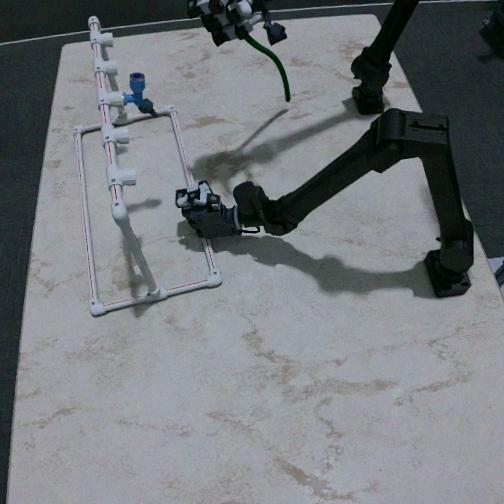

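>>> execute_actions:
  actions:
    - [[0,0,0,0,0,0, 0,-0.5,-0.7,-0.3, 0,-0.5,-0.7,-0.3, 0,-0.5,-0.7,-0.3, 0.71,0.68,-0.4,-0.4, 0.3,-0.5, 0.06,0.003,0.066,0,0,0, 0,-0.6,-0.72,-0.3, 0,-0.75,-0.5,0.4, 0,-0.75,-0.5,0.4, -0.57,0.68,0.33,0.17, 0.72,-0.7],[0,0,0,0,0,0, 0,-0.5,-0.7,-0.3, 0,-0.5,-0.7,-0.3, 0,-0.5,-0.7,-0.3, 0.71,0.68,-0.4,-0.4, 0.3,-0.5, 0.12,0.005,0.13,0,0,0, 0,-0.6,-0.72,-0.3, 0,-0.75,-0.5,0.4, 0,-0.75,-0.5,0.4, -0.57,0.68,0.33,0.17, 0.72,-0.7],[0,0,0,0,0,0, 0,-0.5,-0.7,-0.3, 0,-0.5,-0.7,-0.3, 0,-0.5,-0.7,-0.3, 0.71,0.68,-0.4,-0.4, 0.3,-0.5, 0.19,0.008,0.2,0,0,0, 0,-0.6,-0.72,-0.3, 0,-0.75,-0.5,0.4, 0,-0.75,-0.5,0.4, -0.57,0.68,0.33,0.17, 0.72,-0.7],[0,0,0,0,0,0, 0,-0.5,-0.7,-0.3, 0,-0.5,-0.7,-0.3, 0,-0.5,-0.7,-0.3, 0.71,0.68,-0.4,-0.4, 0.3,-0.5, 0.26,0.011,0.27,0,0,0, 0,-0.6,-0.72,-0.3, 0,-0.75,-0.5,0.4, 0,-0.75,-0.5,0.4, -0.57,0.68,0.33,0.17, 0.72,-0.7],[0,0,0,0,0,0, 0,-0.5,-0.7,-0.3, 0,-0.5,-0.7,-0.3, 0,-0.5,-0.7,-0.3, 0.71,0.68,-0.4,-0.4, 0.3,-0.5, 0.3263,0.0133,0.3412,0,0,0, 0,-0.6,-0.72,-0.3, 0,-0.75,-0.5,0.4, 0,-0.75,-0.5,0.4, -0.57,0.68,0.33,0.17, 0.72,-0.7]]
    - [[0,0,0,0,0,0, 0,-0.5,-0.7,-0.3, 0,-0.5,-0.7,-0.3, 0,-0.5,-0.7,-0.3, 0.71,0.68,-0.4,-0.4, 0.3,-0.5, 0,0,0,0,0,0, 0,-0.6,-0.72,-0.3, 0,-0.75,-0.5,0.4, 0,-0.75,-0.5,0.4, -0.57,0.68,0.33,0.17, 0.72,-0.7]]
  cameras: ["cam_high"]

Scene clock: 597.30 s.
left_arm: end_effector_position=(+0.6485, -0.2820, +0.0830) hand_goal=(+0.000, -0.500, -0.700, -0.300, +0.000, -0.500, -0.700, -0.300, +0.000, -0.500, -0.700, -0.300, +0.710, +0.680, -0.400, -0.400) hand_measured=(-0.228, -0.414, -0.664, -0.296, -0.004, -0.404, -0.668, -0.300, +0.002, -0.434, -0.640, -0.298, +0.710, +0.680, -0.404, -0.400) hand_current_ma=(+0, +117, +18, +0, +0, +148, +14, +0, +0, +70, +52, +0, +0, +0, +0, +0) hand_state=(overload, blocked, blocked, goal, goal, blocked, blocked, goal, goal, blocked, blocked, goal, goal, goal, goal, goal) hand_current_limit=0.30 hand_speed=-0.50 end_effector_quat_wxyz=(+0.069, +0.779, -0.056, +0.621) | right_arm: end_effector_position=(+0.5976, +0.2079, +0.1933) hand_goal=(+0.000, -0.600, -0.720, -0.300, +0.000, -0.750, -0.500, +0.400, +0.000, -0.750, -0.500, +0.400, -0.570, +0.680, +0.330, +0.170) hand_measured=(-0.020, -0.420, -0.570, -0.280, -0.006, -0.634, -0.500, +0.398, -0.002, -0.594, -0.500, +0.398, -0.576, +0.690, +0.320, +0.168) hand_current_ma=(-11, +473, +412, +13, -2, +301, +0, +0, +0, +473, +0, +0, -1, +5, -6, +0) hand_state=(blocked, blocked, blocked, goal, goal, blocked, goal, goal, goal, blocked, goal, goal, goal, goal, goal, goal) hand_current_limit=0.72 hand_speed=-0.70 end_effector_quat_wxyz=(+0.496, -0.004, +0.868, -0.036)
Joint positions: left_arm=[-0.327 2.03 1 0.807 -0.14 1.5] | right_arm=[0.297 1.517 0.949 0.007 0.314 -1.457]
Joint torques (N m): left_arm=[0.44 -7.36 0.51 -1.61 0.27 0.08] | right_arm=[-0.09 -14.1 14.79 3.77 -0.11 0.29]
Motor temperatures (°C): left_arm=[37 36 36 36 29 32] | right_arm=[35 43 61 33 33 31]
Heat: left arm: hottest waist 37 °C; right arm: hottest elbow 61 °C.
Hand target: left_arm +0.6182, -0.2784, -0.0667; +0.036, +0.857, -0.091, +0.506 | right_arm +0.6201, +0.2148, +0.2346; +0.533, +0.003, +0.846, -0.024
Off the commanded pose: left_arm 0.153 m, 17 deg | right_arm 0.048 m, 5 deg.
Step readings (end_effector_position of left_arm | right_arm):
0: (+0.6485, -0.2820, +0.0830) | (+0.5174, +0.2227, +0.5007)
1: (+0.6485, -0.2820, +0.0830) | (+0.5174, +0.2228, +0.4999)
2: (+0.6485, -0.2820, +0.0830) | (+0.5181, +0.2228, +0.4976)
4: (+0.6485, -0.2820, +0.0830) | (+0.5234, +0.2234, +0.4844)
8: (+0.6485, -0.2820, +0.0830) | (+0.5434, +0.2128, +0.3856)
15: (+0.6485, -0.2820, +0.0830) | (+0.5804, +0.1999, +0.1866)
16: (+0.6485, -0.2820, +0.0830) | (+0.5848, +0.2016, +0.1779)
17: (+0.6485, -0.2820, +0.0830) | (+0.5877, +0.2030, +0.1749)
19: (+0.6485, -0.2820, +0.0830) | (+0.5915, +0.2051, +0.1787)
23: (+0.6485, -0.2820, +0.0830) | (+0.5967, +0.2072, +0.1910)
30: (+0.6485, -0.2820, +0.0830) | (+0.5975, +0.2079, +0.1932)
Images, in order (width x height): cam_high 504x504.

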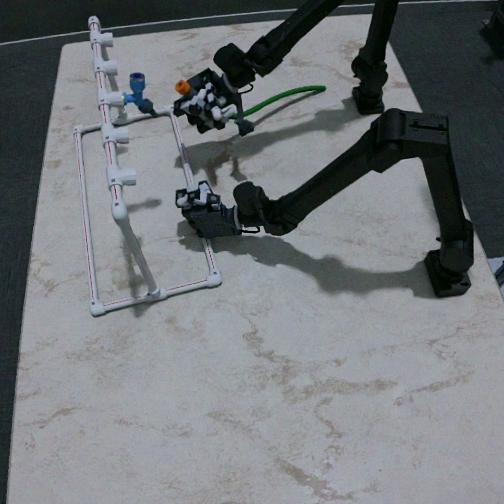

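>>> execute_actions:
  actions:
    - [[0,0,0,0,0,0, 0,-0.5,-0.7,-0.3, 0,-0.5,-0.7,-0.3, 0,-0.5,-0.7,-0.3, 0.71,0.68,-0.4,-0.4, 0.3,-0.5, -0.006,0.026,0.007,0,-0.004,0, 0,-0.6,-0.72,-0.3, 0,-0.75,-0.5,0.4, 0,-0.75,-0.5,0.4, -0.57,0.68,0.33,0.17, 0.72,-0.7],[0,0,0,0,0,0, 0,-0.5,-0.7,-0.3, 0,-0.5,-0.7,-0.3, 0,-0.5,-0.7,-0.3, 0.71,0.68,-0.4,-0.4, 0.3,-0.5, -0.012,0.052,0.014,0,-0.008,0, 0,-0.6,-0.72,-0.3, 0,-0.75,-0.5,0.4, 0,-0.75,-0.5,0.4, -0.57,0.68,0.33,0.17, 0.72,-0.7],[0,0,0,0,0,0, 0,-0.5,-0.7,-0.3, 0,-0.5,-0.7,-0.3, 0,-0.5,-0.7,-0.3, 0.71,0.68,-0.4,-0.4, 0.3,-0.5, -0.019,0.08,0.022,0,-0.012,0, 0,-0.6,-0.72,-0.3, 0,-0.75,-0.5,0.4, 0,-0.75,-0.5,0.4, -0.57,0.68,0.33,0.17, 0.72,-0.7],[0,0,0,0,0,0, 0,-0.5,-0.7,-0.3, 0,-0.5,-0.7,-0.3, 0,-0.5,-0.7,-0.3, 0.71,0.68,-0.4,-0.4, 0.3,-0.5, -0.026,0.107,0.03,0,-0.016,0, 0,-0.6,-0.72,-0.3, 0,-0.75,-0.5,0.4, 0,-0.75,-0.5,0.4, -0.57,0.68,0.33,0.17, 0.72,-0.7],[0,0,0,0,0,0, 0,-0.5,-0.7,-0.3, 0,-0.5,-0.7,-0.3, 0,-0.5,-0.7,-0.3, 0.71,0.68,-0.4,-0.4, 0.3,-0.5, -0.033,0.135,0.038,0,-0.02,0, 0,-0.6,-0.72,-0.3, 0,-0.75,-0.5,0.4, 0,-0.75,-0.5,0.4, -0.57,0.68,0.33,0.17, 0.72,-0.7],[0,0,0,0,0,0, 0,-0.5,-0.7,-0.3, 0,-0.5,-0.7,-0.3, 0,-0.5,-0.7,-0.3, 0.71,0.68,-0.4,-0.4, 0.3,-0.5, -0.04,0.165,0.047,0,-0.025,0, 0,-0.6,-0.72,-0.3, 0,-0.75,-0.5,0.4, 0,-0.75,-0.5,0.4, -0.57,0.68,0.33,0.17, 0.72,-0.7],[0,0,0,0,0,0, 0,-0.5,-0.7,-0.3, 0,-0.5,-0.7,-0.3, 0,-0.5,-0.7,-0.3, 0.71,0.68,-0.4,-0.4, 0.3,-0.5, -0.045,0.19,0.053,0,-0.028,0, 0,-0.6,-0.72,-0.3, 0,-0.75,-0.5,0.4, 0,-0.75,-0.5,0.4, -0.57,0.68,0.33,0.17, 0.72,-0.7],[0,0,0,0,0,0, 0,-0.5,-0.7,-0.3, 0,-0.5,-0.7,-0.3, 0,-0.5,-0.7,-0.3, 0.71,0.68,-0.4,-0.4, 0.3,-0.5, -0.0507,0.2125,0.0593,0,-0.032,0, 0,-0.6,-0.72,-0.3, 0,-0.75,-0.5,0.4, 0,-0.75,-0.5,0.4, -0.57,0.68,0.33,0.17, 0.72,-0.7]]
  cameras: ["cam_high"]

>>> zoom_image:
  camera: "cam_high"
  region: [142, 90, 178, 126]

Scene clock: 599.73 s.
left_arm: end_effector_position=(+0.6485, -0.2820, +0.0830) hand_goal=(+0.000, -0.500, -0.700, -0.300, +0.000, -0.500, -0.700, -0.300, +0.000, -0.500, -0.700, -0.300, +0.710, +0.680, -0.400, -0.400) hand_measured=(-0.228, -0.414, -0.664, -0.296, -0.004, -0.404, -0.668, -0.300, +0.002, -0.434, -0.640, -0.298, +0.710, +0.680, -0.404, -0.400) hand_current_ma=(+0, +117, +18, +0, +0, +148, +14, +0, +0, +70, +52, +0, +0, +0, +0, +0) hand_state=(overload, blocked, blocked, goal, goal, blocked, blocked, goal, goal, blocked, blocked, goal, goal, goal, goal, goal) hand_current_limit=0.30 hand_speed=-0.50 end_effector_quat_wxyz=(+0.069, +0.779, -0.056, +0.621) | right_arm: end_effector_position=(+0.6433, +0.3303, +0.2114) hand_goal=(+0.000, -0.600, -0.720, -0.300, +0.000, -0.750, -0.500, +0.400, +0.000, -0.750, -0.500, +0.400, -0.570, +0.680, +0.330, +0.170) hand_measured=(-0.020, -0.420, -0.570, -0.280, -0.006, -0.634, -0.500, +0.398, -0.002, -0.594, -0.500, +0.398, -0.576, +0.690, +0.320, +0.168) hand_current_ma=(-11, +473, +412, +13, -2, +301, +0, +0, +0, +473, +0, +0, -1, +5, -6, +0) hand_state=(blocked, blocked, blocked, goal, goal, blocked, goal, goal, goal, blocked, goal, goal, goal, goal, goal, goal) hand_current_limit=0.72 hand_speed=-0.70 end_effector_quat_wxyz=(+0.549, -0.019, +0.834, -0.043)
Joint positions: left_arm=[-0.327 2.03 1 0.807 -0.14 1.5] | right_arm=[0.491 1.712 1.174 0.074 0.497 -1.438]
Joint torques (N m): left_arm=[0.44 -7.36 0.5 -1.61 0.26 0.08] | right_arm=[-0.09 -16.03 14.99 3.86 0.19 0.57]
Motor temperatures (°C): left_arm=[37 36 36 36 29 32] | right_arm=[35 42 61 33 33 31]
Heat: left arm: hottest waist 37 °C; right arm: hottest elbow 61 °C.
Hand target: left_arm +0.6182, -0.2784, -0.0667; +0.036, +0.857, -0.091, +0.506 | right_arm +0.6694, +0.3412, +0.2421; +0.575, +0.002, +0.818, -0.024
Off the commanded pose: left_arm 0.153 m, 17 deg | right_arm 0.042 m, 5 deg.
Step readings (end_effector_position of left_arm | right_arm):
0: (+0.6485, -0.2820, +0.0830) | (+0.5976, +0.2079, +0.1933)
1: (+0.6485, -0.2820, +0.0830) | (+0.5976, +0.2079, +0.1933)
2: (+0.6485, -0.2820, +0.0830) | (+0.5979, +0.2075, +0.1935)
4: (+0.6485, -0.2820, +0.0830) | (+0.6001, +0.2078, +0.1953)
8: (+0.6485, -0.2820, +0.0830) | (+0.6121, +0.2370, +0.2049)
15: (+0.6485, -0.2820, +0.0830) | (+0.6255, +0.3352, +0.2149)
Images, in order (width x height): cam_high 504x504.

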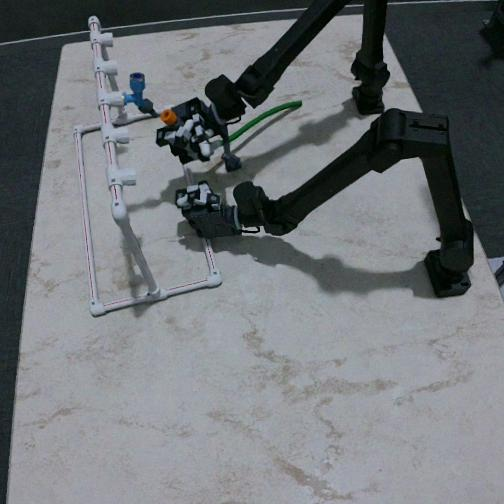

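Scaled by 14.000 from the camera's 504x504 image, which has a finer 720x720 frame.

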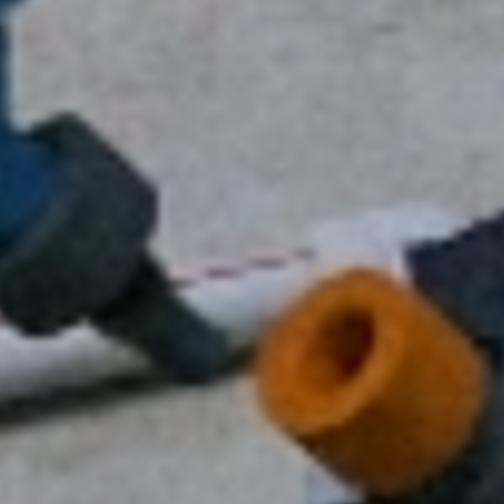

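>>> execute_actions:
  actions:
    - [[0,0,0,0,0,0, 0,-0.5,-0.7,-0.3, 0,-0.5,-0.7,-0.3, 0,-0.5,-0.7,-0.3, 0.71,0.68,-0.4,-0.4, 0.3,-0.5, 0.0044,0.007,0.0165,0,0,0, 0,-0.6,-0.72,-0.3, 0,-0.75,-0.5,0.4, 0,-0.75,-0.5,0.4, -0.57,0.68,0.33,0.17, 0.72,-0.7],[0,0,0,0,0,0, 0,-0.5,-0.7,-0.3, 0,-0.5,-0.7,-0.3, 0,-0.5,-0.7,-0.3, 0.71,0.68,-0.4,-0.4, 0.3,-0.5, 0.0088,0.014,0.033,0,0,0, 0,-0.6,-0.72,-0.3, 0,-0.75,-0.5,0.4, 0,-0.75,-0.5,0.4, -0.57,0.68,0.33,0.17, 0.72,-0.7]]
  cameras: ["cam_high","cam_right_wrist"]

>>> zoom_image:
  camera: "cam_high"
  region: [142, 90, 178, 126]

>>> zoom_image:
  camera: "cam_right_wrist"
  region: [354, 275, 504, 425]

Scene clock: 602.73 s.
left_arm: end_effector_position=(+0.6485, -0.2820, +0.0830) hand_goal=(+0.000, -0.500, -0.700, -0.300, +0.000, -0.500, -0.700, -0.300, +0.000, -0.500, -0.700, -0.300, +0.710, +0.680, -0.400, -0.400) hand_measured=(-0.228, -0.414, -0.664, -0.296, -0.004, -0.404, -0.668, -0.300, +0.002, -0.434, -0.640, -0.298, +0.710, +0.680, -0.404, -0.400) hand_current_ma=(+0, +117, +18, +0, +0, +148, +14, +0, +0, +70, +52, +0, +0, +0, +0, +0) hand_state=(overload, blocked, blocked, goal, goal, blocked, blocked, goal, goal, blocked, blocked, goal, goal, goal, goal, goal) hand_current_limit=0.30 hand_speed=-0.50 end_effector_quat_wxyz=(+0.069, +0.779, -0.056, +0.621) | right_arm: end_effector_position=(+0.6620, +0.3403, +0.1973) hand_goal=(+0.000, -0.600, -0.720, -0.300, +0.000, -0.750, -0.500, +0.400, +0.000, -0.750, -0.500, +0.400, -0.570, +0.680, +0.330, +0.170) hand_measured=(-0.020, -0.420, -0.570, -0.280, -0.006, -0.634, -0.500, +0.398, -0.002, -0.594, -0.500, +0.398, -0.576, +0.690, +0.320, +0.168) hand_current_ma=(-11, +473, +412, +13, -2, +301, +0, +0, +0, +473, +0, +0, -1, +5, -6, +0) hand_state=(blocked, blocked, blocked, goal, goal, blocked, goal, goal, goal, blocked, goal, goal, goal, goal, goal, goal) hand_current_limit=0.72 hand_speed=-0.70 end_effector_quat_wxyz=(+0.547, -0.020, +0.836, -0.044)
Joint positions: left_arm=[-0.327 2.03 1 0.807 -0.14 1.5] | right_arm=[0.491 1.779 1.229 0.081 0.497 -1.438]
Joint torques (N m): left_arm=[0.44 -7.41 0.5 -1.61 0.27 0.08] | right_arm=[-0.32 -17.44 15.41 3.92 0.1 0.57]
Motor temperatures (°C): left_arm=[37 36 36 36 29 32] | right_arm=[35 42 60 33 33 31]
Heat: left arm: hottest waist 37 °C; right arm: hottest elbow 60 °C.
Hand target: left_arm +0.6182, -0.2784, -0.0667; +0.036, +0.857, -0.091, +0.506 | right_arm +0.6864, +0.3485, +0.2301; +0.575, +0.002, +0.818, -0.024
Off the commanded pose: left_arm 0.153 m, 17 deg | right_arm 0.042 m, 5 deg.
Step readings (end_effector_position of left_arm | right_arm):
0: (+0.6485, -0.2820, +0.0830) | (+0.6433, +0.3303, +0.2114)
1: (+0.6485, -0.2820, +0.0830) | (+0.6433, +0.3303, +0.2114)
2: (+0.6485, -0.2820, +0.0830) | (+0.6436, +0.3305, +0.2112)
4: (+0.6485, -0.2820, +0.0830) | (+0.6469, +0.3322, +0.2109)
8: (+0.6485, -0.2820, +0.0830) | (+0.6579, +0.3381, +0.2057)
15: (+0.6485, -0.2820, +0.0830) | (+0.6611, +0.3399, +0.1953)
Images, in order (width x height): cam_high 504x504, cam_right_wrist 504x504.

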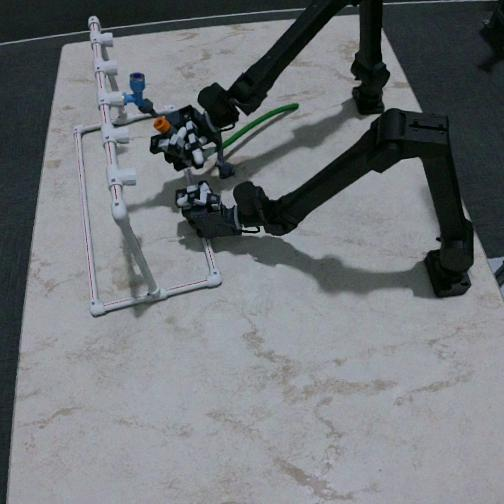

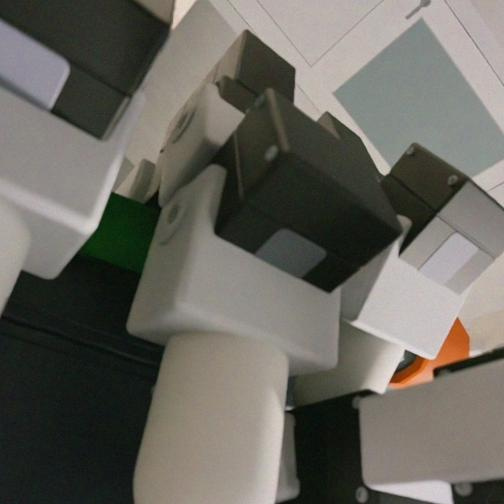

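Scaled by 14.000 from the camera's 504x504 image, which has a finer 720x720 frame.

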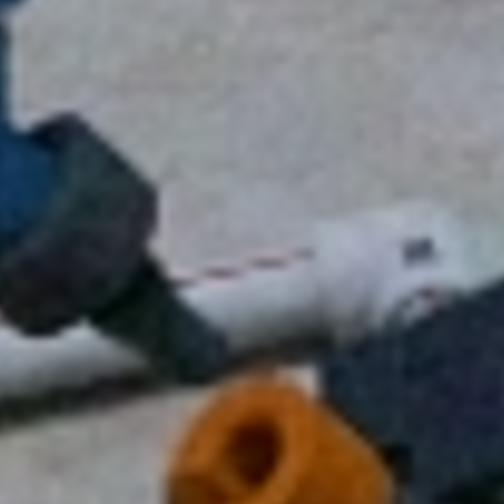

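Scaled by 3.360 from the camera's 504x504 image, which has a finer 720x720 frame.

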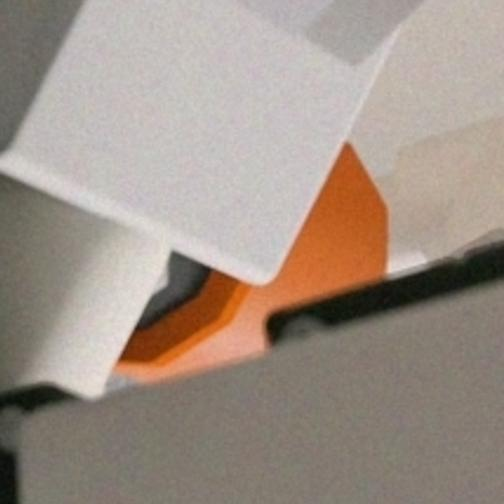

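>>> execute_actions:
  actions:
    - [[0,0,0,0,0,0, 0,-0.5,-0.7,-0.3, 0,-0.5,-0.7,-0.3, 0,-0.5,-0.7,-0.3, 0.71,0.68,-0.4,-0.4, 0.3,-0.5, -0.0075,-0.001,-0.003,0,0,0, 0,-0.6,-0.72,-0.3, 0,-0.75,-0.5,0.4, 0,-0.75,-0.5,0.4, -0.57,0.68,0.33,0.17, 0.72,-0.7],[0,0,0,0,0,0, 0,-0.5,-0.7,-0.3, 0,-0.5,-0.7,-0.3, 0,-0.5,-0.7,-0.3, 0.71,0.68,-0.4,-0.4, 0.3,-0.5, -0.014,-0.002,-0.0063,0,0,0, 0,-0.6,-0.72,-0.3, 0,-0.75,-0.5,0.4, 0,-0.75,-0.5,0.4, -0.57,0.68,0.33,0.17, 0.72,-0.7]]
  cameras: ["cam_high"]

>>> zoom_image:
  camera: "cam_high"
  region: [142, 94, 174, 126]

Scene clock: 604.10 s.
left_arm: end_effector_position=(+0.6485, -0.2820, +0.0830) hand_goal=(+0.000, -0.500, -0.700, -0.300, +0.000, -0.500, -0.700, -0.300, +0.000, -0.500, -0.700, -0.300, +0.710, +0.680, -0.400, -0.400) hand_measured=(-0.228, -0.414, -0.664, -0.296, -0.004, -0.404, -0.668, -0.300, +0.002, -0.434, -0.640, -0.298, +0.710, +0.680, -0.404, -0.400) hand_current_ma=(+0, +117, +18, +0, +0, +148, +14, +0, +0, +70, +52, +0, +0, +0, +0, +0) hand_state=(overload, blocked, blocked, goal, goal, blocked, blocked, goal, goal, blocked, blocked, goal, goal, goal, goal, goal) hand_current_limit=0.30 hand_speed=-0.50 end_effector_quat_wxyz=(+0.069, +0.779, -0.056, +0.621) | right_arm: end_effector_position=(+0.6641, +0.3414, +0.2019) hand_goal=(+0.000, -0.600, -0.720, -0.300, +0.000, -0.750, -0.500, +0.400, +0.000, -0.750, -0.500, +0.400, -0.570, +0.680, +0.330, +0.170) hand_measured=(-0.020, -0.420, -0.570, -0.280, -0.006, -0.634, -0.500, +0.398, -0.002, -0.594, -0.500, +0.398, -0.576, +0.690, +0.320, +0.168) hand_current_ma=(-11, +473, +412, +13, -2, +301, +0, +0, +0, +473, +0, +0, -1, +5, -6, +0) hand_state=(blocked, blocked, blocked, goal, goal, blocked, goal, goal, goal, blocked, goal, goal, goal, goal, goal, goal) hand_current_limit=0.72 hand_speed=-0.70 end_effector_quat_wxyz=(+0.550, -0.019, +0.834, -0.042)
Joint positions: left_arm=[-0.327 2.03 1 0.807 -0.14 1.5] | right_arm=[0.491 1.779 1.237 0.081 0.497 -1.438]
Joint torques (N m): left_arm=[0.38 -7.36 0.5 -1.59 0.27 0.08] | right_arm=[-0.62 -18.14 15.56 2.99 0.06 0.56]
Motor temperatures (°C): left_arm=[37 36 36 36 29 32] | right_arm=[35 42 60 33 33 31]
Heat: left arm: hottest waist 37 °C; right arm: hottest elbow 60 °C.
Hand target: left_arm +0.6182, -0.2784, -0.0667; +0.036, +0.857, -0.091, +0.506 | right_arm +0.6857, +0.3477, +0.2395; +0.575, +0.002, +0.818, -0.024
Off the commanded pose: left_arm 0.153 m, 17 deg | right_arm 0.044 m, 5 deg.
Step readings (end_effector_position of left_arm | right_arm):
0: (+0.6485, -0.2820, +0.0830) | (+0.6620, +0.3403, +0.1973)
1: (+0.6485, -0.2820, +0.0830) | (+0.6620, +0.3403, +0.1973)
2: (+0.6485, -0.2820, +0.0830) | (+0.6620, +0.3403, +0.1973)
4: (+0.6485, -0.2820, +0.0830) | (+0.6621, +0.3404, +0.1975)
8: (+0.6485, -0.2820, +0.0830) | (+0.6627, +0.3407, +0.1988)
15: (+0.6485, -0.2820, +0.0830) | (+0.6640, +0.3414, +0.2017)
Images, in order (width x height): cam_high 504x504.

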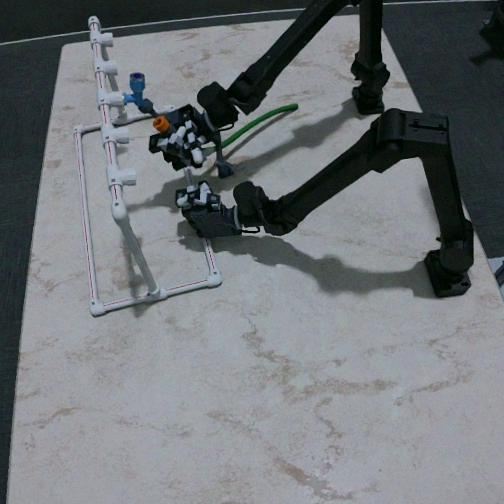

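Scaled by 15.750 from the camera's 504x504 image, which has a finer 720x720 frame.

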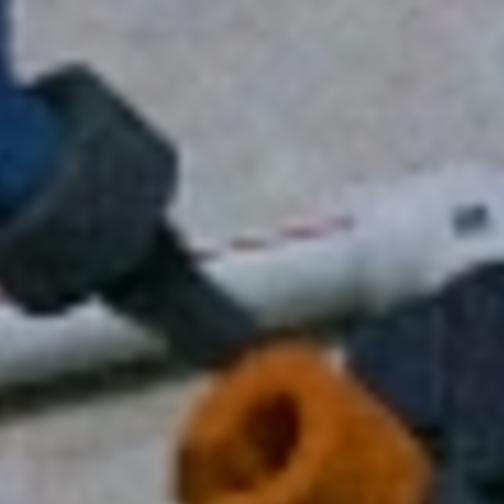

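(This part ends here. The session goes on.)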